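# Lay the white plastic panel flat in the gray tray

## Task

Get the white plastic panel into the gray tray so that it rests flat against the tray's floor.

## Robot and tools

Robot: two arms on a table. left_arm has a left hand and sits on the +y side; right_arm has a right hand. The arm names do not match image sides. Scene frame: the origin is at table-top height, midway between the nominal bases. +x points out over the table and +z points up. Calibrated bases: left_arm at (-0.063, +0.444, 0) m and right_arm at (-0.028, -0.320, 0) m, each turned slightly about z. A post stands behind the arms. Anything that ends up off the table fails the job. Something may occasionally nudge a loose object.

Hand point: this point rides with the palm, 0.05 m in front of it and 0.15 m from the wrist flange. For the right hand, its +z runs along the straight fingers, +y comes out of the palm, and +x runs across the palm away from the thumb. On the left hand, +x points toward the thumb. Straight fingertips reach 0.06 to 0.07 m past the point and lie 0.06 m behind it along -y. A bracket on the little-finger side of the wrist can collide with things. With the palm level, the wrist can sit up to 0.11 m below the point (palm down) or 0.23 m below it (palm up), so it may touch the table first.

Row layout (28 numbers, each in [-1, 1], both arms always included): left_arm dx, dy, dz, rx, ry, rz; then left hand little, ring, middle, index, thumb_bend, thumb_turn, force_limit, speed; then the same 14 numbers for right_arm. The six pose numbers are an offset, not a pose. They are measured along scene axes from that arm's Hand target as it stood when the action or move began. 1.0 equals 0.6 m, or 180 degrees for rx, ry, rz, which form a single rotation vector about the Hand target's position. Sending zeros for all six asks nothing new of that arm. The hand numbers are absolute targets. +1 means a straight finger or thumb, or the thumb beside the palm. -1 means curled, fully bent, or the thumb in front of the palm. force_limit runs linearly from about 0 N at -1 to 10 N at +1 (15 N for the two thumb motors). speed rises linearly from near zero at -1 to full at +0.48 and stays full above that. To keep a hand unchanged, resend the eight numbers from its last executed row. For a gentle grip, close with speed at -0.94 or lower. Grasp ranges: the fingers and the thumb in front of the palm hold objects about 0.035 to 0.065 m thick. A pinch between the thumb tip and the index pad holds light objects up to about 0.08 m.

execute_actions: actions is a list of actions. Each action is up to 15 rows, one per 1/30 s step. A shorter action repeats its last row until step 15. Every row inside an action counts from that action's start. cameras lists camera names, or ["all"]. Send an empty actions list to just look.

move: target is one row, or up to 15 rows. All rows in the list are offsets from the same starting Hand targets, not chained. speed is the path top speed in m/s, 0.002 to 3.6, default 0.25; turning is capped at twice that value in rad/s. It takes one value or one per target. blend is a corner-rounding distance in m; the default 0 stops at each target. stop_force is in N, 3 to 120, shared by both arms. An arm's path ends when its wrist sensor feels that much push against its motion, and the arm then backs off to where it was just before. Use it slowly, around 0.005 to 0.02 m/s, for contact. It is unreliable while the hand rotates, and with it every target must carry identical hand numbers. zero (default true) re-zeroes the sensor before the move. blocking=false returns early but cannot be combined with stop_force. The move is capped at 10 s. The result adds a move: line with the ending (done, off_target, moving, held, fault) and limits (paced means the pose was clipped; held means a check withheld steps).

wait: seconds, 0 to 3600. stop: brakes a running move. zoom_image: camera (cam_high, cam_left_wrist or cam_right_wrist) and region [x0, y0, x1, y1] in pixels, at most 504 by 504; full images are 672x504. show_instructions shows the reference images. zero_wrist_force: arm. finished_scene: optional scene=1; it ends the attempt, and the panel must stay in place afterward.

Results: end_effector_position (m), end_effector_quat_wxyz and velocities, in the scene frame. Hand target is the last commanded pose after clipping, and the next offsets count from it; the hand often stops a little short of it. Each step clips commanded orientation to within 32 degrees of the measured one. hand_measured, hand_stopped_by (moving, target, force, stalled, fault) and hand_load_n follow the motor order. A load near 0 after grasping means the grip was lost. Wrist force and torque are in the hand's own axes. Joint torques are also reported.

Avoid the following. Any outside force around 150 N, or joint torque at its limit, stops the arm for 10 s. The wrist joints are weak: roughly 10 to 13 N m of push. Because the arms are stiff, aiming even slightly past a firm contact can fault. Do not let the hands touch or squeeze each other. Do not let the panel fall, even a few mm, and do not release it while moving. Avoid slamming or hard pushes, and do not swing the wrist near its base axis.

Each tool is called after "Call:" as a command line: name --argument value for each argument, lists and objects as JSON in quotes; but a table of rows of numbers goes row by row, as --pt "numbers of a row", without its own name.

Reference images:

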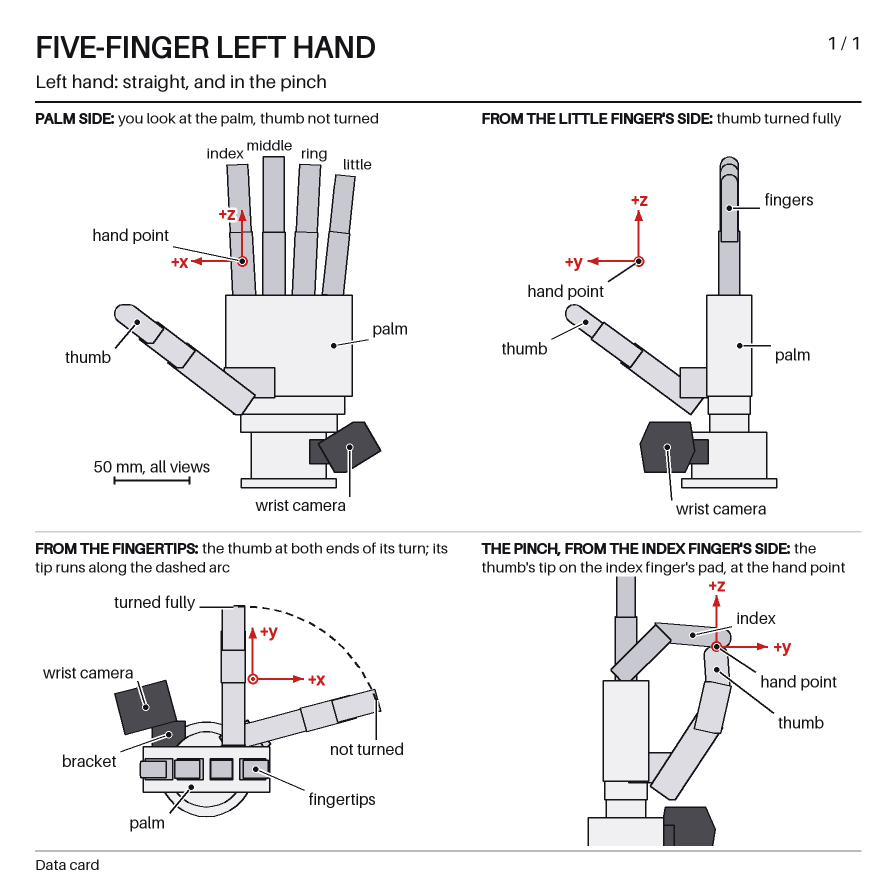

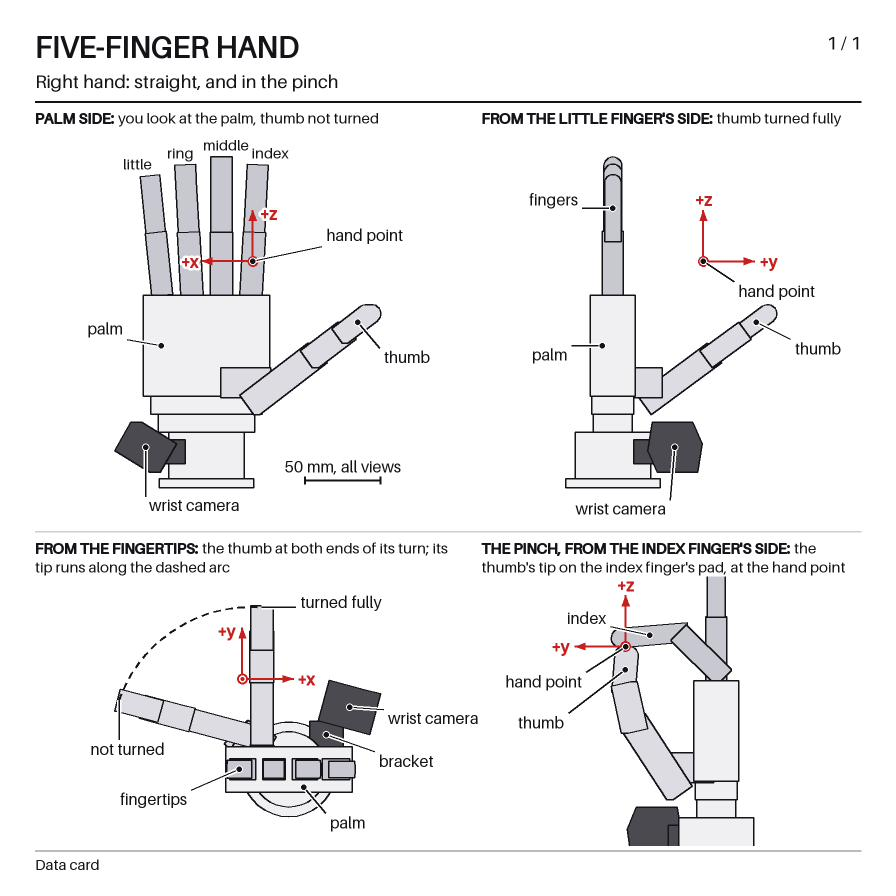

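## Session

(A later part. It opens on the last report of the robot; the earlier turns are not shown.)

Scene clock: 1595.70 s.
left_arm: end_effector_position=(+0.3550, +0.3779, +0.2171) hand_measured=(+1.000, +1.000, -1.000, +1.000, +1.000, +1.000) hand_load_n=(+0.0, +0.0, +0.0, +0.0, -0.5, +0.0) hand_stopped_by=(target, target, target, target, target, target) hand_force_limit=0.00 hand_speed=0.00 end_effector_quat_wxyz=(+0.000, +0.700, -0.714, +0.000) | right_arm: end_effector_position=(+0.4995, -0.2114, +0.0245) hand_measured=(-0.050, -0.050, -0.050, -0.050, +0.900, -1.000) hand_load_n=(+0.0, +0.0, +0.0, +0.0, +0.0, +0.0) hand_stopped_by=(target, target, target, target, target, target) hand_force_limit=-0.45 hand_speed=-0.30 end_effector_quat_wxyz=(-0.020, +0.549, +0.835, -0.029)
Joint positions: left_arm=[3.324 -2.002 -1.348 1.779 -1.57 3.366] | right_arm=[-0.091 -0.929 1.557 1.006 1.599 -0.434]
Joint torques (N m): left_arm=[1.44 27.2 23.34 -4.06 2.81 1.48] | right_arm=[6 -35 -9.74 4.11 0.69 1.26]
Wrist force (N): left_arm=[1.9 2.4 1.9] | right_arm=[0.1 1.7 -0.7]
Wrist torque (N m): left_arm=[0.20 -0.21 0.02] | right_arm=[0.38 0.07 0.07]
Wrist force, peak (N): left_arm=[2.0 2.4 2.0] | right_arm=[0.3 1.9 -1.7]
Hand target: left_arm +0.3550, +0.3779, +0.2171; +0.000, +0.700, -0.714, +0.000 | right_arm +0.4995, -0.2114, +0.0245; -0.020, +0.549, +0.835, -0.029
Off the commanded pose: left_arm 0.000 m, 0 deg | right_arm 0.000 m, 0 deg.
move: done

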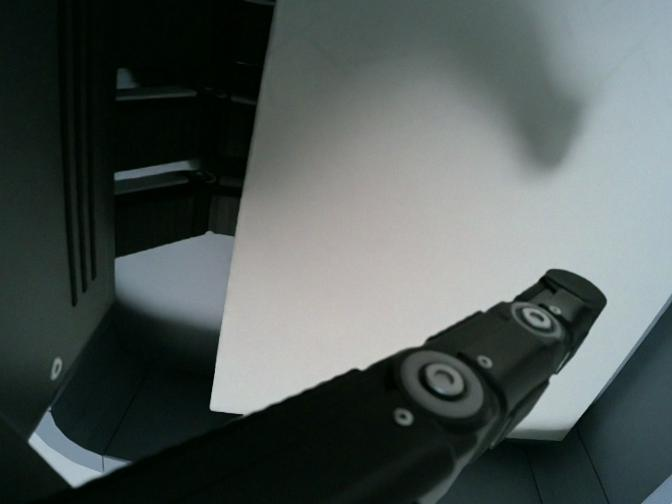

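Call:
wait --seconds 0.2 --cameras '["cam_high","cam_right_wrist"]'

Call:
zoom_image --camera "cam_high" --region '[365, 190, 485, 310]'

Call:
zoom_image --camera "cam_right_wrist" --region '[0, 0, 280, 504]'

Scene clock: 1619.87 s.
left_arm: end_effector_position=(+0.3550, +0.3779, +0.2171) hand_measured=(+1.000, +1.000, -1.000, +1.000, +1.000, +1.000) hand_load_n=(+0.0, +0.0, +0.0, +0.5, +0.0, +0.0) hand_stopped_by=(target, target, target, target, target, target) hand_force_limit=0.00 hand_speed=0.00 end_effector_quat_wxyz=(+0.000, +0.700, -0.714, +0.000) | right_arm: end_effector_position=(+0.4995, -0.2114, +0.0245) hand_measured=(-0.050, -0.050, -0.050, -0.050, +0.900, -1.000) hand_load_n=(+0.0, +0.0, +0.0, +0.0, +0.0, +0.0) hand_stopped_by=(target, target, target, target, target, target) hand_force_limit=-0.45 hand_speed=-0.30 end_effector_quat_wxyz=(-0.020, +0.549, +0.835, -0.029)
Joint positions: left_arm=[3.324 -2.002 -1.348 1.779 -1.57 3.366] | right_arm=[-0.091 -0.929 1.557 1.006 1.599 -0.434]
Joint torques (N m): left_arm=[1.99 28.9 24.86 -3.93 2.84 1.15] | right_arm=[6.39 -49.91 -18.56 4.56 0.4 1.17]
Wrist force (N): left_arm=[1.9 2.4 1.8] | right_arm=[0.2 1.9 -1.2]
Wrist torque (N m): left_arm=[0.21 -0.21 0.02] | right_arm=[0.39 0.07 0.07]
Wrist force, peak (N): left_arm=[1.9 2.7 1.9] | right_arm=[0.2 1.6 -2.1]
Hand target: left_arm +0.3550, +0.3779, +0.2171; +0.000, +0.700, -0.714, +0.000 | right_arm +0.4995, -0.2114, +0.0245; -0.020, +0.549, +0.835, -0.029
Off the commanded pose: left_arm 0.000 m, 0 deg | right_arm 0.000 m, 0 deg.
wait: 0.20 s; at rest from the start

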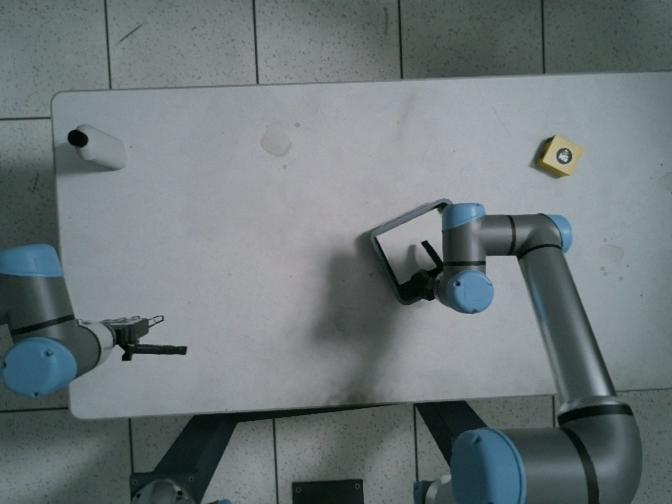

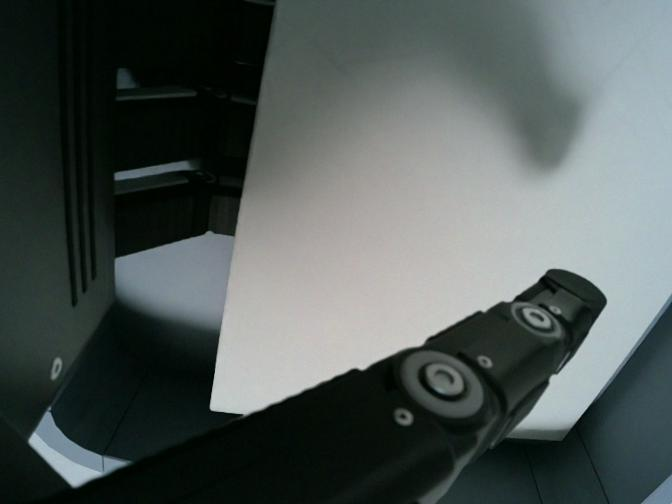

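Scaled by 4.200 from the camera's image (finer frame: 960x720).

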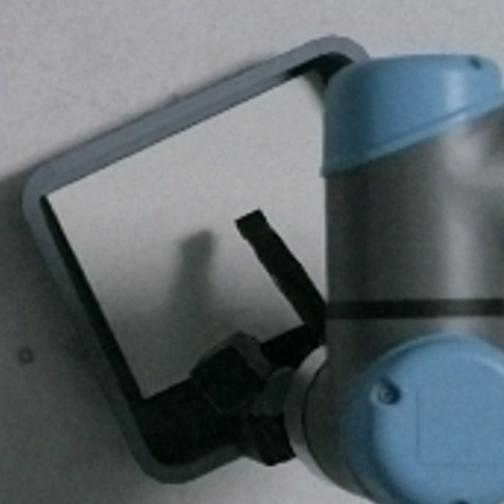

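Scaled by 1.000.

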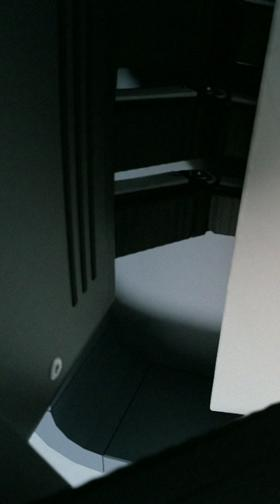

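Call:
move --target '[0,0,0,0,0,0,1,1,-1,1,1,1,0,0,0.0046,0.002,0.0045,0.0088,-0.0204,0,-0.05,-0.05,-0.05,-0.05,0.9,-1,-0.45,-0.3]' --speed 0.01 --cameras '["cam_right_wrist"]'

Scene clock: 1689.03 s.
left_arm: end_effector_position=(+0.3550, +0.3779, +0.2171) hand_measured=(+1.000, +1.000, -1.000, +1.000, +1.000, +1.000) hand_load_n=(+0.0, +0.0, +0.0, +0.0, +0.0, +0.0) hand_stopped_by=(target, target, target, target, target, target) hand_force_limit=0.00 hand_speed=0.00 end_effector_quat_wxyz=(+0.000, +0.700, -0.714, +0.000) | right_arm: end_effector_position=(+0.5023, -0.2102, +0.0272) hand_measured=(-0.050, -0.050, -0.050, -0.050, +0.900, -1.000) hand_load_n=(+0.0, +0.0, +0.0, +0.5, -0.5, +0.0) hand_stopped_by=(target, target, target, target, target, target) hand_force_limit=-0.45 hand_speed=-0.30 end_effector_quat_wxyz=(-0.001, +0.550, +0.835, +0.001)
Joint positions: left_arm=[3.324 -2.002 -1.348 1.779 -1.57 3.366] | right_arm=[-0.104 -0.965 1.604 0.932 1.569 -0.449]
Joint torques (N m): left_arm=[1.49 28.6 24.39 -4.1 2.67 1.56] | right_arm=[-4.9 -42.43 -13.47 2.65 -0.59 -1.95]
Wrist force (N): left_arm=[2.0 2.3 1.9] | right_arm=[-0.3 -0.1 1.0]
Wrist torque (N m): left_arm=[0.18 -0.22 0.03] | right_arm=[0.07 0.10 0.01]
Wrist force, peak (N): left_arm=[2.1 2.5 1.9] | right_arm=[-0.1 2.1 -1.4]
Hand target: left_arm +0.3550, +0.3779, +0.2171; +0.000, +0.700, -0.714, +0.000 | right_arm +0.5023, -0.2102, +0.0272; -0.001, +0.550, +0.835, +0.001
Off the commanded pose: left_arm 0.000 m, 0 deg | right_arm 0.000 m, 0 deg.
move: done

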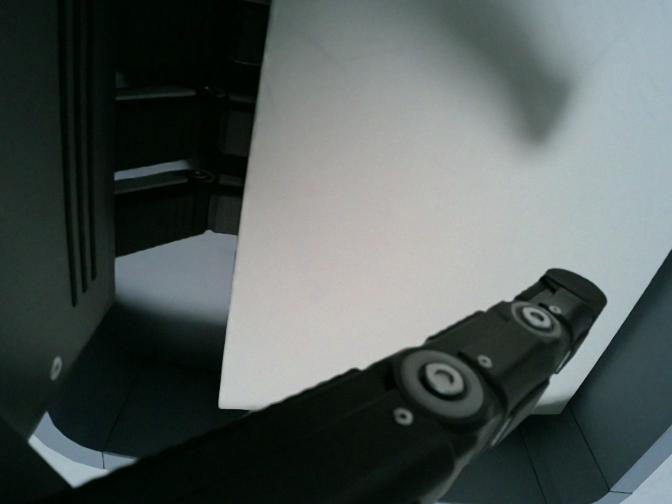

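Call:
execute_actions --actions '[[[0,0,0,0,0,0,1,1,-1,1,1,1,0,0,0,0,0.0022,0,0,0,0,0,0,0,0.9,-1,-0.45,-0.9]],[[0,0,0,0,0,0,1,1,-1,1,1,1,0,0,0,0,0.0102,0,0,0,0.1,0.1,0.1,0.1,0.9,-1,-0.45,-0.9]],[[0,0,0,0,0,0,1,1,-1,1,1,1,0,0,0,0,0.0098,0,0,0,0.2,0.2,0.2,0.2,0.9,-1,-0.45,-0.9]],[[0,0,0,0,0,0,1,1,-1,1,1,1,0,0,0,0,0.0093,0,0,0,0.3,0.3,0.3,0.3,0.9,-1,-0.45,-0.9]]]' --cameras '["cam_right_wrist","cam_high"]'

Scene clock: 1700.23 s.
left_arm: end_effector_position=(+0.3550, +0.3779, +0.2171) hand_measured=(+1.000, +1.000, -1.000, +1.000, +1.000, +1.000) hand_load_n=(+0.0, +0.0, +0.0, +0.0, +0.0, +0.0) hand_stopped_by=(target, target, target, target, target, target) hand_force_limit=0.00 hand_speed=0.00 end_effector_quat_wxyz=(+0.000, +0.700, -0.714, +0.000) | right_arm: end_effector_position=(+0.5023, -0.2102, +0.0462) hand_measured=(+0.300, +0.300, +0.298, +0.300, +0.900, -1.000) hand_load_n=(+0.0, +0.0, -8.5, +0.0, -0.5, -0.5) hand_stopped_by=(target, target, target, target, target, target) hand_force_limit=-0.45 hand_speed=-0.90 end_effector_quat_wxyz=(-0.001, +0.550, +0.835, +0.001)
Joint positions: left_arm=[3.324 -2.002 -1.348 1.779 -1.57 3.366] | right_arm=[-0.104 -0.99 1.59 0.972 1.569 -0.449]
Joint torques (N m): left_arm=[1.62 27.88 23.54 -4.1 2.78 1.49] | right_arm=[3.5 -20.16 -2.36 3.9 1.11 1.42]
Wrist force (N): left_arm=[1.9 2.4 2.0] | right_arm=[-1.3 3.7 -7.8]
Wrist torque (N m): left_arm=[0.20 -0.21 0.02] | right_arm=[0.33 0.29 0.13]
Wrist force, peak (N): left_arm=[2.0 2.4 2.2] | right_arm=[-1.3 4.0 -8.4]
Hand target: left_arm +0.3550, +0.3779, +0.2171; +0.000, +0.700, -0.714, +0.000 | right_arm +0.5023, -0.2102, +0.0461; -0.001, +0.550, +0.835, +0.001
Off the commanded pose: left_arm 0.000 m, 0 deg | right_arm 0.000 m, 0 deg.
Images, in order (width x height): cam_high 672x504, cam_right_wrist 672x504.

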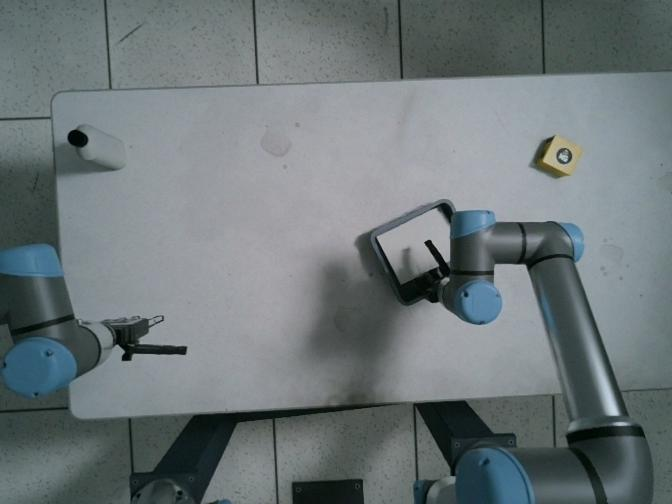

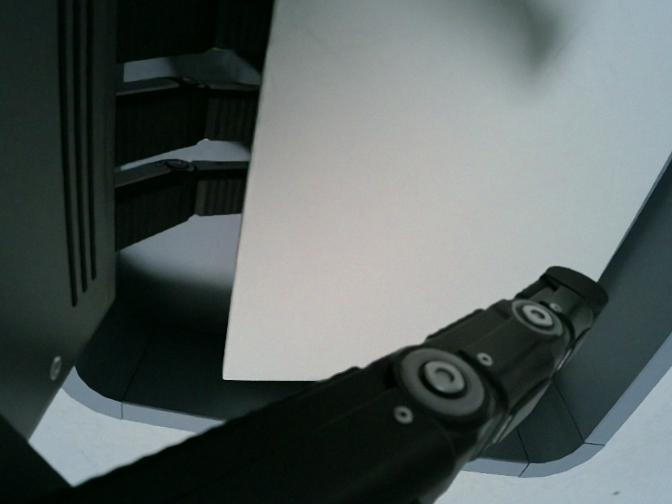

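Call:
move --target '[0,0,0,0,0,0,1,1,-1,1,1,1,0,0,0,0,0.009,0,0,0,0.3,0.3,0.3,0.3,0.9,-1,-0.45,-0.9]' --speed 0.02 --cameras '["cam_right_wrist"]'

Scene clock: 1711.43 s.
left_arm: end_effector_position=(+0.3550, +0.3779, +0.2171) hand_measured=(+1.000, +1.000, -1.000, +1.000, +1.000, +1.000) hand_load_n=(+0.0, +0.0, +0.0, +0.0, +0.0, +0.0) hand_stopped_by=(target, target, target, target, target, target) hand_force_limit=0.00 hand_speed=0.00 end_effector_quat_wxyz=(+0.000, +0.700, -0.714, +0.000) | right_arm: end_effector_position=(+0.5023, -0.2102, +0.0517) hand_measured=(+0.300, +0.300, +0.298, +0.300, +0.900, -1.000) hand_load_n=(+0.0, +0.0, +0.0, +0.5, +0.0, +0.0) hand_stopped_by=(target, target, target, target, target, target) hand_force_limit=-0.45 hand_speed=-0.90 end_effector_quat_wxyz=(-0.001, +0.550, +0.835, +0.001)
Joint positions: left_arm=[3.324 -2.002 -1.348 1.779 -1.57 3.366] | right_arm=[-0.104 -0.998 1.585 0.984 1.569 -0.449]
Joint torques (N m): left_arm=[1.45 27.5 24.69 -3.83 2.66 1.41] | right_arm=[-3.34 -29.35 -13.39 0.41 0.87 0.37]
Wrist force (N): left_arm=[2.0 2.3 1.9] | right_arm=[0.2 -0.4 1.0]
Wrist torque (N m): left_arm=[0.19 -0.23 0.03] | right_arm=[0.01 -0.01 0.07]
Wrist force, peak (N): left_arm=[2.2 2.2 2.1] | right_arm=[-1.6 4.0 -8.5]
Hand target: left_arm +0.3550, +0.3779, +0.2171; +0.000, +0.700, -0.714, +0.000 | right_arm +0.5023, -0.2102, +0.0515; -0.001, +0.550, +0.835, +0.001
Off the commanded pose: left_arm 0.000 m, 0 deg | right_arm 0.000 m, 0 deg.
move: done

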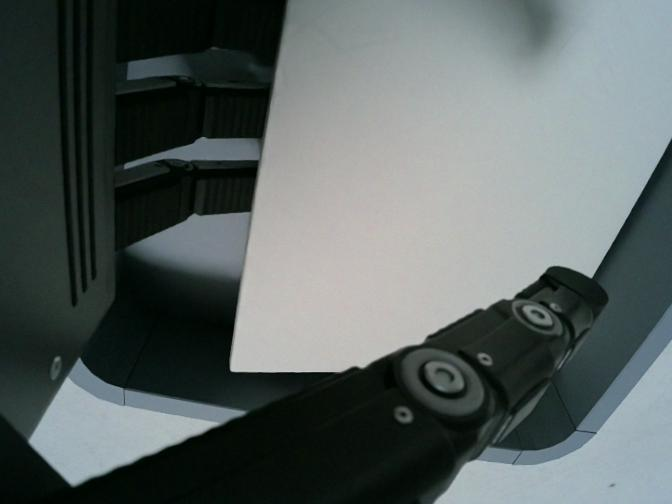

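Call:
move --target '[0,0,0,0,0,0,1,1,-1,1,1,1,0,0,0,0,-0.01,0,0,0,0.3,0.3,0.3,0.3,0.9,-1,-0.45,-0.9]' --speed 0.004 --stop_force 3 --cameras '["cam_right_wrist"]'

Scene clock: 1727.00 s.
left_arm: end_effector_position=(+0.3550, +0.3779, +0.2171) hand_measured=(+1.000, +1.000, -1.000, +1.000, +1.000, +1.000) hand_load_n=(+0.0, +0.0, +0.0, +0.0, +0.0, +0.0) hand_stopped_by=(target, target, target, target, target, target) hand_force_limit=0.00 hand_speed=0.00 end_effector_quat_wxyz=(+0.000, +0.700, -0.714, +0.000) | right_arm: end_effector_position=(+0.5023, -0.2102, +0.0474) hand_measured=(+0.300, +0.300, +0.298, +0.300, +0.900, -1.000) hand_load_n=(+0.0, +0.0, -1.5, +0.0, +0.0, +0.0) hand_stopped_by=(target, target, target, target, target, target) hand_force_limit=-0.45 hand_speed=-0.90 end_effector_quat_wxyz=(-0.001, +0.550, +0.835, +0.001)
Joint positions: left_arm=[3.324 -2.002 -1.348 1.779 -1.57 3.366] | right_arm=[-0.104 -0.992 1.589 0.975 1.569 -0.449]
Joint torques (N m): left_arm=[2.24 28.43 23.38 -3.91 2.58 1.43] | right_arm=[-7.43 -47.91 -22.74 4 0.89 -0.83]
Wrist force (N): left_arm=[1.9 2.2 2.0] | right_arm=[-0.2 -1.7 -2.3]
Wrist torque (N m): left_arm=[0.17 -0.20 0.03] | right_arm=[0.12 0.13 0.03]
Wrist force, peak (N): left_arm=[2.1 2.4 2.1] | right_arm=[-0.3 -2.2 -4.1]
Hand target: left_arm +0.3550, +0.3779, +0.2171; +0.000, +0.700, -0.714, +0.000 | right_arm +0.5023, -0.2102, +0.0474; -0.001, +0.550, +0.835, +0.001 (not the last commanded pose)
Off the commanded pose: left_arm 0.000 m, 0 deg | right_arm 0.002 m, 0 deg.
move: contact (right_arm)

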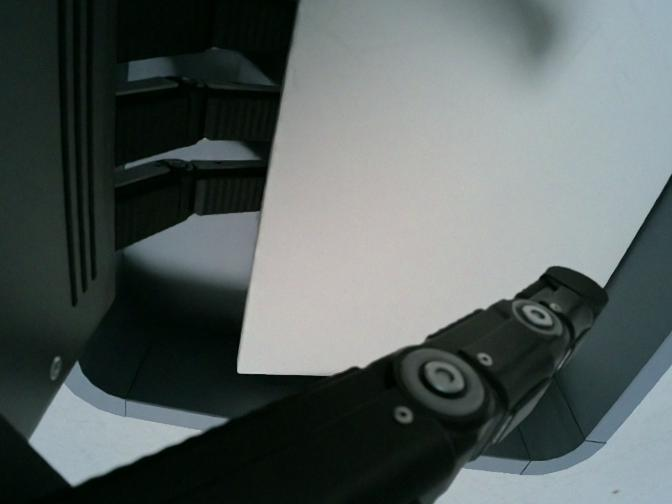

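Call:
execute_actions --actions '[[[0,0,0,0,0,0,1,1,-1,1,1,1,0,0,0,0,0.0056,0,0,0,0.3,0.3,0.3,0.3,0.9,-1,-0.45,-0.92]],[[0,0,0,0,0,0,1,1,-1,1,1,1,0,0,0,0,0.0056,0,0,0,0.4,0.4,0.4,0.4,0.9,-1,-0.45,-0.92]],[[0,0,0,0,0,0,1,1,-1,1,1,1,0,0,0,0,0.0085,0,0,0,0.5,0.5,0.5,0.5,0.9,-1,-0.45,-0.92]]]' --cameras '["cam_right_wrist","cam_high"]'

Scene clock: 1739.50 s.
left_arm: end_effector_position=(+0.3550, +0.3779, +0.2171) hand_measured=(+1.000, +1.000, -1.000, +1.000, +1.000, +1.000) hand_load_n=(+0.0, +0.0, +0.0, +0.0, +0.0, +0.0) hand_stopped_by=(target, target, target, target, target, target) hand_force_limit=0.00 hand_speed=0.00 end_effector_quat_wxyz=(+0.000, +0.700, -0.714, +0.000) | right_arm: end_effector_position=(+0.5023, -0.2102, +0.0592) hand_measured=(+0.500, +0.500, +0.500, +0.500, +0.900, -1.000) hand_load_n=(+0.0, +0.0, +0.0, +0.0, +0.0, +0.0) hand_stopped_by=(target, target, target, target, target, target) hand_force_limit=-0.45 hand_speed=-0.92 end_effector_quat_wxyz=(-0.001, +0.550, +0.835, +0.001)
Joint positions: left_arm=[3.324 -2.002 -1.348 1.779 -1.57 3.366] | right_arm=[-0.104 -1.007 1.579 1 1.569 -0.449]
Joint torques (N m): left_arm=[0.21 28.09 24.37 -4.14 2.65 1.4] | right_arm=[-6.37 -23.33 -6.15 3.02 0.75 -0.84]
Wrist force (N): left_arm=[1.7 2.2 2.0] | right_arm=[-0.1 0.1 0.6]
Wrist torque (N m): left_arm=[0.16 -0.18 0.02] | right_arm=[0.07 0.05 0.05]
Wrist force, peak (N): left_arm=[2.1 2.5 2.0] | right_arm=[0.0 -1.8 -3.5]
Hand target: left_arm +0.3550, +0.3779, +0.2171; +0.000, +0.700, -0.714, +0.000 | right_arm +0.5023, -0.2102, +0.0592; -0.001, +0.550, +0.835, +0.001
Off the commanded pose: left_arm 0.000 m, 0 deg | right_arm 0.000 m, 0 deg.
Images, in order (width x height): cam_high 672x504, cam_right_wrist 672x504.

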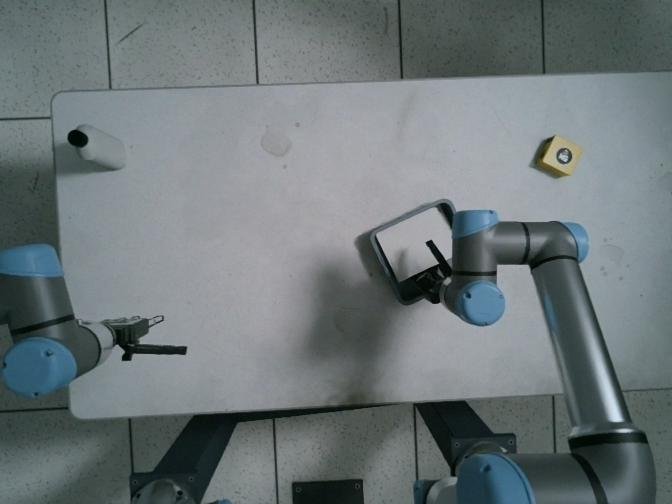

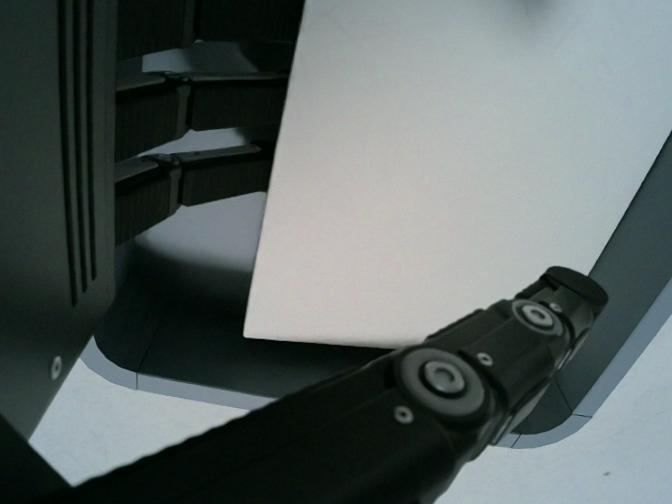

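Call:
execute_actions --actions '[[[0,0,0,0,0,0,1,1,-1,1,1,1,0,0,0,0,0.0036,0,0,0,0.5,0.5,0.5,0.5,0.9,-1,-0.45,-0.93]],[[0,0,0,0,0,0,1,1,-1,1,1,1,0,0,0,0,0.0036,0,0,0,0.55,0.55,0.55,0.55,0.9,-1,-0.45,-0.93]],[[0,0,0,0,0,0,1,1,-1,1,1,1,0,0,0,0,0.0025,0,0,0,0.6,0.6,0.6,0.6,0.9,-1,-0.45,-0.93]]]' --cameras '["cam_right_wrist","cam_high"]'

Scene clock: 1753.20 s.
left_arm: end_effector_position=(+0.3550, +0.3779, +0.2171) hand_measured=(+1.000, +1.000, -1.000, +1.000, +1.000, +1.000) hand_load_n=(+0.0, +0.0, +0.0, +0.0, +0.0, +0.0) hand_stopped_by=(target, target, target, target, target, target) hand_force_limit=0.00 hand_speed=0.00 end_effector_quat_wxyz=(+0.000, +0.700, -0.714, +0.000) | right_arm: end_effector_position=(+0.5023, -0.2102, +0.0650) hand_measured=(+0.600, +0.600, +0.600, +0.600, +0.900, -1.000) hand_load_n=(+0.0, +0.0, +0.0, +0.0, +0.0, +0.0) hand_stopped_by=(target, target, target, target, target, target) hand_force_limit=-0.45 hand_speed=-0.93 end_effector_quat_wxyz=(-0.001, +0.550, +0.835, +0.001)
Joint positions: left_arm=[3.324 -2.002 -1.348 1.779 -1.57 3.366] | right_arm=[-0.104 -1.015 1.573 1.013 1.569 -0.449]
Joint torques (N m): left_arm=[-0.08 27.68 23.31 -3.89 2.63 1.54] | right_arm=[-5.94 -38.12 -14.78 0.28 0.57 -1.06]
Wrist force (N): left_arm=[1.9 2.2 1.8] | right_arm=[-0.3 -0.2 0.2]
Wrist torque (N m): left_arm=[0.18 -0.21 0.03] | right_arm=[0.05 0.08 0.02]
Wrist force, peak (N): left_arm=[2.1 2.6 1.9] | right_arm=[0.3 -1.1 1.6]
Hand target: left_arm +0.3550, +0.3779, +0.2171; +0.000, +0.700, -0.714, +0.000 | right_arm +0.5023, -0.2102, +0.0650; -0.001, +0.550, +0.835, +0.001
Off the commanded pose: left_arm 0.000 m, 0 deg | right_arm 0.000 m, 0 deg.
Images, in order (width x height): cam_high 672x504, cam_right_wrist 672x504.

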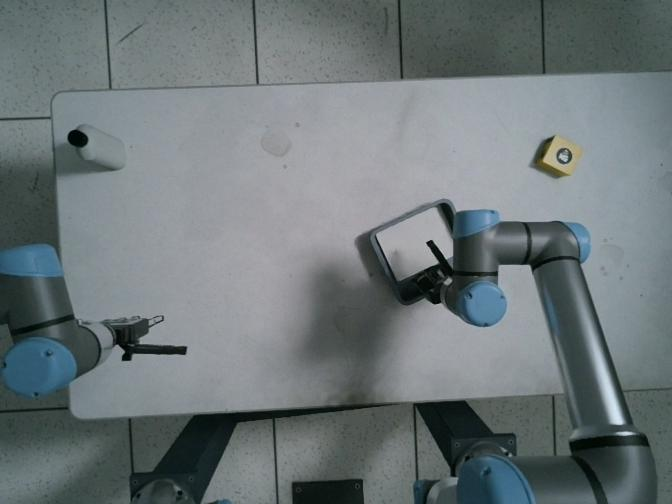

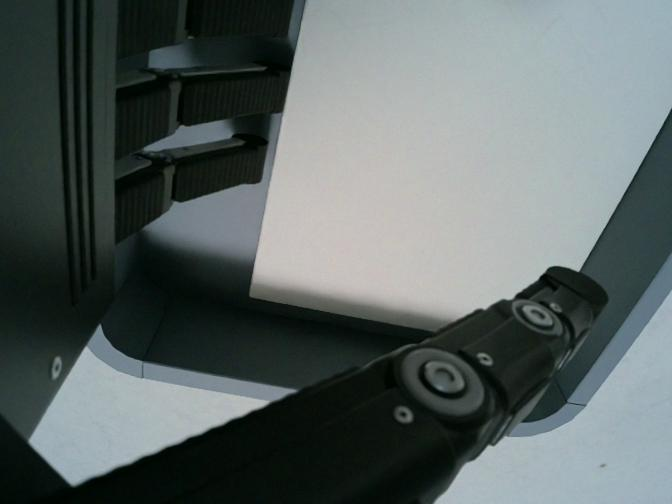

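Call:
zoom_image --camera "cam_right_wrist" --region '[100, 0, 420, 340]'

Scaled by 1.482 from the camera's image (finer frame: 960x720).

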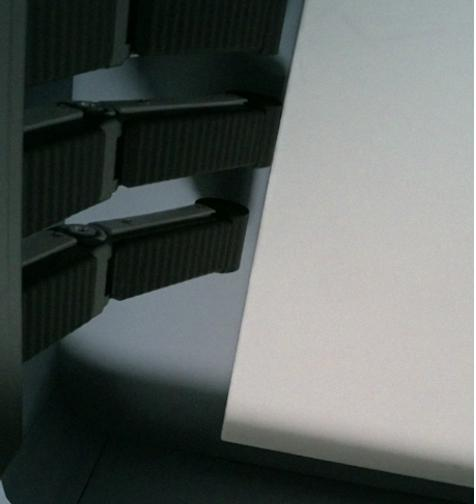

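Call:
execute_actions --actions '[[[0,0,0,0,0,0,1,1,-1,1,1,1,0,0,0,0,0.0025,0,0,0,0.65,0.65,0.65,0.65,0.9,-1,-0.45,-0.94]],[[0,0,0,0,0,0,1,1,-1,1,1,1,0,0,0,0,0.0025,0,0,0,0.7,0.7,0.7,0.7,0.9,-1,-0.45,-0.94]]]' --cameras '["cam_right_wrist","cam_high"]'

Call:
zoom_image --camera "cam_right_wrist" --region '[100, 0, 420, 340]'

Scene clock: 1764.70 s.
left_arm: end_effector_position=(+0.3550, +0.3779, +0.2171) hand_measured=(+1.000, +1.000, -1.000, +1.000, +1.000, +1.000) hand_load_n=(-0.5, +0.0, +0.0, +0.0, +0.0, +0.0) hand_stopped_by=(target, target, target, target, target, target) hand_force_limit=0.00 hand_speed=0.00 end_effector_quat_wxyz=(+0.000, +0.700, -0.714, +0.000) | right_arm: end_effector_position=(+0.5023, -0.2102, +0.0681) hand_measured=(+0.700, +0.700, +0.700, +0.700, +0.900, -1.000) hand_load_n=(+0.0, +0.0, +0.0, +0.0, +0.0, +0.0) hand_stopped_by=(target, target, target, target, target, target) hand_force_limit=-0.45 hand_speed=-0.94 end_effector_quat_wxyz=(-0.001, +0.550, +0.835, +0.001)
Joint positions: left_arm=[3.324 -2.002 -1.348 1.779 -1.57 3.366] | right_arm=[-0.104 -1.018 1.57 1.019 1.569 -0.449]
Joint torques (N m): left_arm=[0.52 27.49 23.93 -3.94 2.55 1.57] | right_arm=[-5.83 -22.49 -7.17 0.25 0.54 -1.13]
Wrist force (N): left_arm=[2.0 2.4 1.8] | right_arm=[-0.3 0.1 0.3]
Wrist torque (N m): left_arm=[0.20 -0.22 0.03] | right_arm=[0.08 0.09 0.02]
Wrist force, peak (N): left_arm=[1.9 2.5 2.1] | right_arm=[0.0 0.1 0.8]
Hand target: left_arm +0.3550, +0.3779, +0.2171; +0.000, +0.700, -0.714, +0.000 | right_arm +0.5023, -0.2102, +0.0680; -0.001, +0.550, +0.835, +0.001
Off the commanded pose: left_arm 0.000 m, 0 deg | right_arm 0.000 m, 0 deg.
Images, in order (width x height): cam_high 672x504, cam_right_wrist 672x504.

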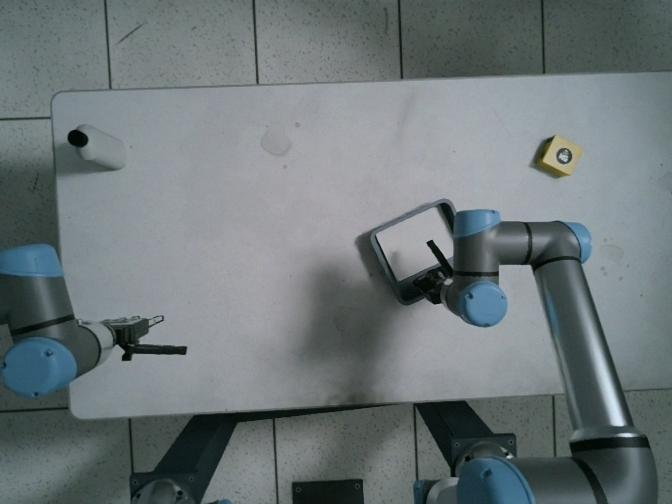

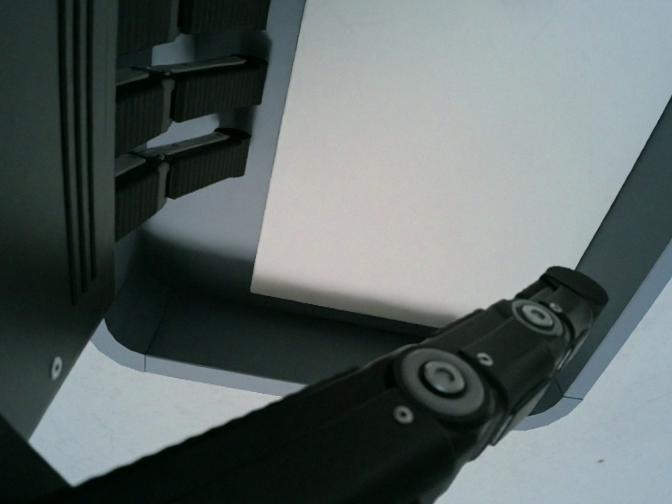

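Scaled by 1.482 from the camera's image (finer frame: 960x720).

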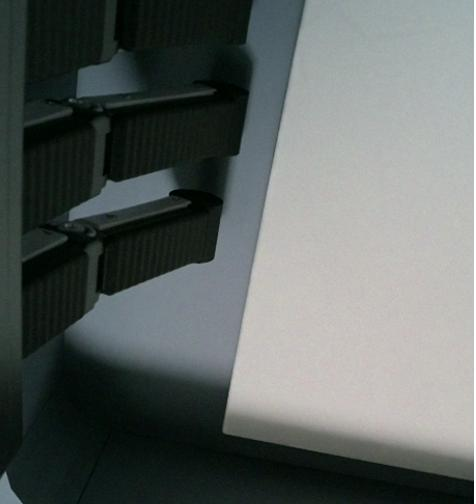

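Call:
move --target '[0,0,0,0,0,0,1,1,-1,1,1,1,0,0,0,0,0.05,0,0,0,0.7,0.7,0.7,0.7,0.9,-1,-0.45,-0.94]' --speed 0.04 --cameras '["cam_right_wrist","cam_high"]'

Scene clock: 1771.87 s.
left_arm: end_effector_position=(+0.3550, +0.3779, +0.2171) hand_measured=(+1.000, +1.000, -1.000, +1.000, +1.000, +1.000) hand_load_n=(+0.0, +0.0, +0.0, +0.0, +0.0, +0.0) hand_stopped_by=(target, target, target, target, target, target) hand_force_limit=0.00 hand_speed=0.00 end_effector_quat_wxyz=(+0.000, +0.700, -0.714, +0.000) | right_arm: end_effector_position=(+0.5023, -0.2102, +0.0982) hand_measured=(+0.700, +0.700, +0.700, +0.700, +0.900, -1.000) hand_load_n=(+0.0, +0.0, +0.0, +0.0, +0.0, +0.0) hand_stopped_by=(target, target, target, target, target, target) hand_force_limit=-0.45 hand_speed=-0.94 end_effector_quat_wxyz=(+0.000, +0.550, +0.835, +0.001)
Joint positions: left_arm=[3.324 -2.002 -1.348 1.779 -1.57 3.366] | right_arm=[-0.104 -1.054 1.54 1.085 1.569 -0.449]
Joint torques (N m): left_arm=[0.52 27.31 24.44 -3.85 2.66 1.36] | right_arm=[-5.79 -21.77 -7.3 0.42 0.5 -1.22]
Wrist force (N): left_arm=[2.1 2.0 2.1] | right_arm=[0.3 0.2 0.5]
Wrist torque (N m): left_arm=[0.14 -0.24 0.04] | right_arm=[0.08 -0.02 0.08]
Wrist force, peak (N): left_arm=[2.0 2.5 2.0] | right_arm=[-0.3 0.0 1.0]
Hand target: left_arm +0.3550, +0.3779, +0.2171; +0.000, +0.700, -0.714, +0.000 | right_arm +0.5023, -0.2102, +0.0980; -0.001, +0.550, +0.835, +0.001
Off the commanded pose: left_arm 0.000 m, 0 deg | right_arm 0.000 m, 0 deg.
move: done
Images, in order (width x height): cam_high 672x504, cam_right_wrist 672x504.

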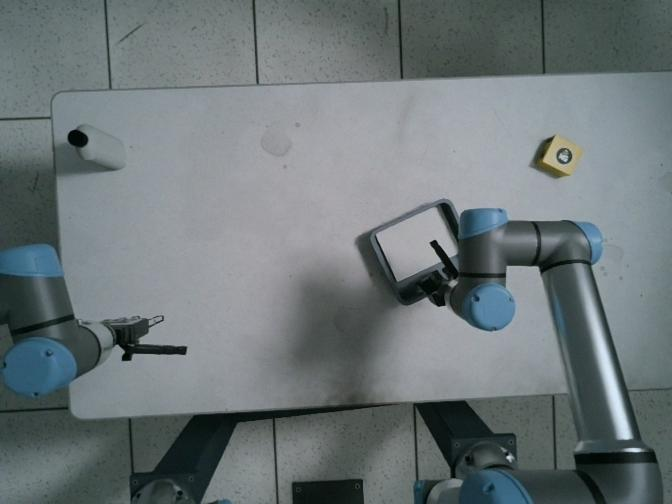

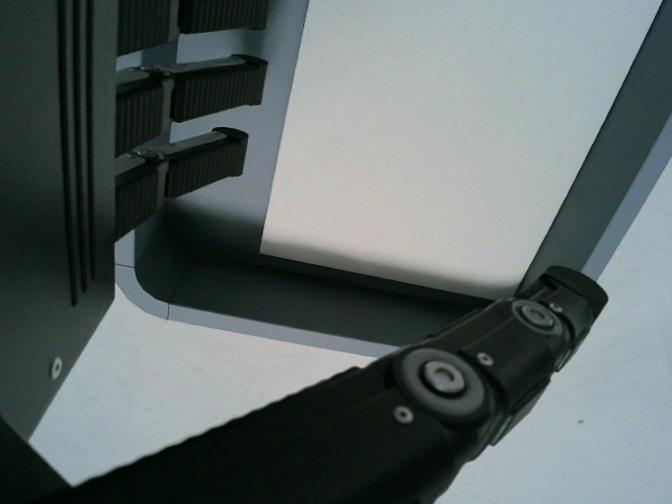

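Call:
move --pt "0 0 0 0 0 0 1 1 -1 1 1 1 0 0 0 0 0.15 0 0 0 0.7 0.7 0.7 0.7 0.9 -1 -0.45 -0.94" --pt "0 0 0 0 0 0 1 1 -1 1 1 1 0 0 -0.15 -0.25 0.2 0 0 0 0.7 0.7 0.7 0.7 0.9 -1 -0.45 -0.94" --speed '[0.1,0.2]' --blend '[0.04,0]' --cameras '["cam_high"]'

Call:
zoom_image --camera "cam_high" --region '[365, 190, 485, 310]'

Scene clock: 1781.20 s.
left_arm: end_effector_position=(+0.3550, +0.3779, +0.2171) hand_measured=(+1.000, +1.000, -1.000, +1.000, +1.000, +1.000) hand_load_n=(+0.0, +0.0, +0.0, +0.0, +0.0, +0.0) hand_stopped_by=(target, target, target, target, target, target) hand_force_limit=0.00 hand_speed=0.00 end_effector_quat_wxyz=(+0.000, +0.700, -0.714, +0.000) | right_arm: end_effector_position=(+0.4123, -0.3601, +0.2180) hand_measured=(+0.700, +0.700, +0.700, +0.700, +0.900, -1.000) hand_load_n=(+0.0, +0.0, +0.0, +0.0, +0.0, +0.0) hand_stopped_by=(target, target, target, target, target, target) hand_force_limit=-0.45 hand_speed=-0.94 end_effector_quat_wxyz=(-0.001, +0.550, +0.835, +0.001) end_effector_velocity=(+0.000, -0.002, +0.000) end_effector_angular_velocity=(-0.002, +0.001, +0.001)
Joint positions: left_arm=[3.324 -2.002 -1.348 1.779 -1.57 3.366] | right_arm=[-0.523 -1.397 1.688 1.281 1.569 -0.867]
Joint velocities: left_arm=[within noise] | right_arm=[-0.005 0 0 -0.001 0.002 -0.005]
Joint torques (N m): left_arm=[-1.46 28.74 24.29 -4.09 2.71 1.41] | right_arm=[-9.85 -22.98 -16.91 0.3 0.93 -2.19]
Wrist force (N): left_arm=[1.8 2.4 2.0] | right_arm=[-0.1 0.5 0.4]
Wrist torque (N m): left_arm=[0.20 -0.20 0.02] | right_arm=[0.20 0.02 -0.02]
Wrist force, peak (N): left_arm=[2.1 2.6 2.0] | right_arm=[-1.4 -1.5 0.4]
Hand target: left_arm +0.3550, +0.3779, +0.2171; +0.000, +0.700, -0.714, +0.000 | right_arm +0.4123, -0.3602, +0.2180; -0.001, +0.550, +0.835, +0.001
Off the commanded pose: left_arm 0.000 m, 0 deg | right_arm 0.000 m, 0 deg.
move: done

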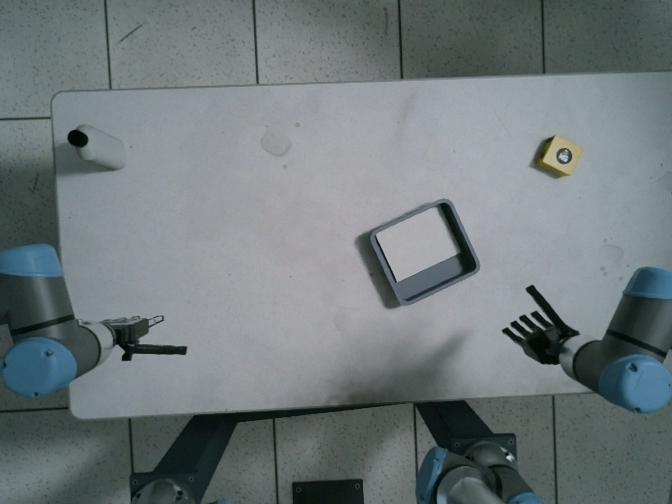

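Scaled by 4.200 from the camera's image (finer frame: 960x720).

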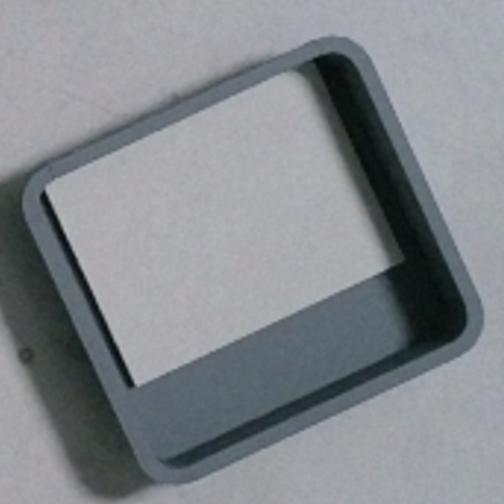

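Call:
zoom_image --camera "cam_high" --region '[425, 195, 475, 265]'

Call:
zoom_image --camera "cam_high" --region '[368, 220, 418, 290]'

Scaled by 7.200 from the camera's image (finer frame: 960x720).

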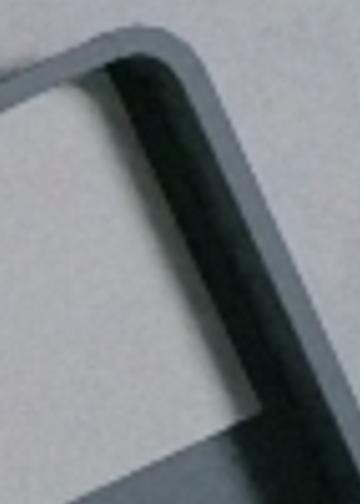

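Scaled by 7.200 from the camera's image (finer frame: 960x720).

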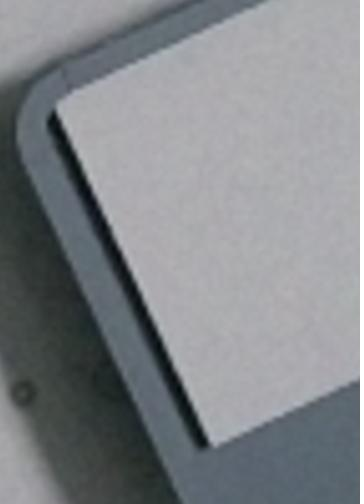

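Call:
move --target '[0,0,0,0,0,0,1,1,-1,1,1,1,0,0,0.05,0.25,0.03,0,0,0,1,1,1,1,1,1,-0.45,-0.3]' --speed 0.15 --cameras '["cam_right_wrist"]'

Scene clock: 1812.47 s.
left_arm: end_effector_position=(+0.3550, +0.3779, +0.2171) hand_measured=(+1.000, +1.000, -1.000, +1.000, +1.000, +1.000) hand_load_n=(+0.0, +0.0, +0.0, +0.0, +0.0, +0.0) hand_stopped_by=(target, target, target, target, target, target) hand_force_limit=0.00 hand_speed=0.00 end_effector_quat_wxyz=(+0.000, +0.700, -0.714, +0.000) | right_arm: end_effector_position=(+0.4423, -0.2102, +0.2360) hand_measured=(+1.000, +1.000, +1.000, +1.000, +1.000, +1.000) hand_load_n=(+0.0, +0.0, +0.0, +0.0, +0.0, +0.0) hand_stopped_by=(target, target, target, target, target, target) hand_force_limit=-0.45 hand_speed=-0.30 end_effector_quat_wxyz=(-0.001, +0.550, +0.835, +0.001)
Joint positions: left_arm=[3.324 -2.002 -1.348 1.779 -1.57 3.366] | right_arm=[-0.11 -1.301 1.521 1.351 1.569 -0.455]
Joint torques (N m): left_arm=[0.46 27.41 25.32 -4 2.71 1.43] | right_arm=[7.63 -41.5 -25.3 0.33 -0.25 2.06]
Wrist force (N): left_arm=[1.9 2.4 1.9] | right_arm=[-0.2 0.2 0.6]
Wrist torque (N m): left_arm=[0.20 -0.20 0.02] | right_arm=[0.05 0.06 -0.10]
Wrist force, peak (N): left_arm=[2.0 2.5 2.2] | right_arm=[-1.3 -0.3 0.7]
Hand target: left_arm +0.3550, +0.3779, +0.2171; +0.000, +0.700, -0.714, +0.000 | right_arm +0.4423, -0.2102, +0.2360; -0.001, +0.550, +0.835, +0.001
Off the commanded pose: left_arm 0.000 m, 0 deg | right_arm 0.000 m, 0 deg.
move: done

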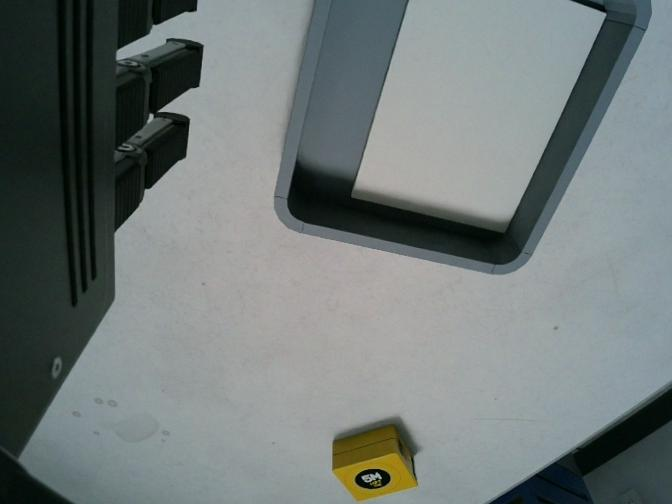

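Call:
zoom_image --camera "cam_right_wrist" --region '[270, 0, 670, 280]'

Scaled by 1.260 from the camera's image (finer frame: 960x720).

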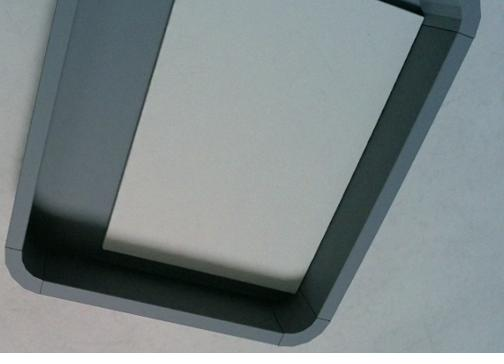

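Call:
zoom_image --camera "cam_right_wrist" --region '[340, 150, 560, 280]'

Call:
zoom_image --camera "cam_right_wrist" --region '[520, 0, 670, 120]'

Scaled by 2.291 from the camera's image (finer frame: 960x720).

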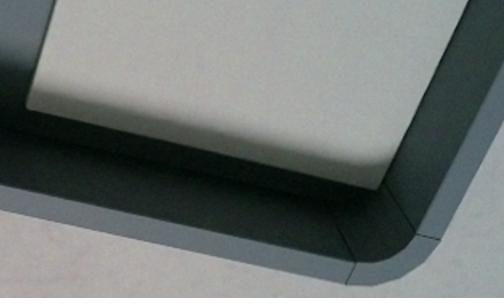

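Scaled by 3.360 from the camera's image (finer frame: 960x720).

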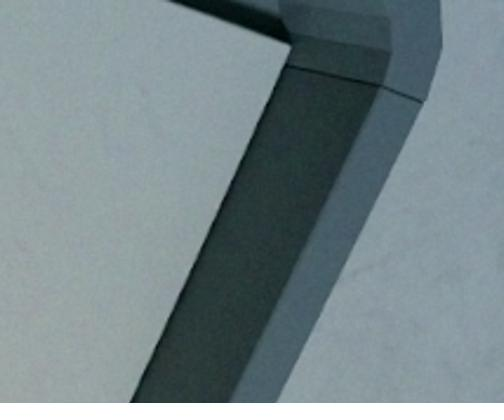

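Call:
finished_scene

The scene is finished: the task was done.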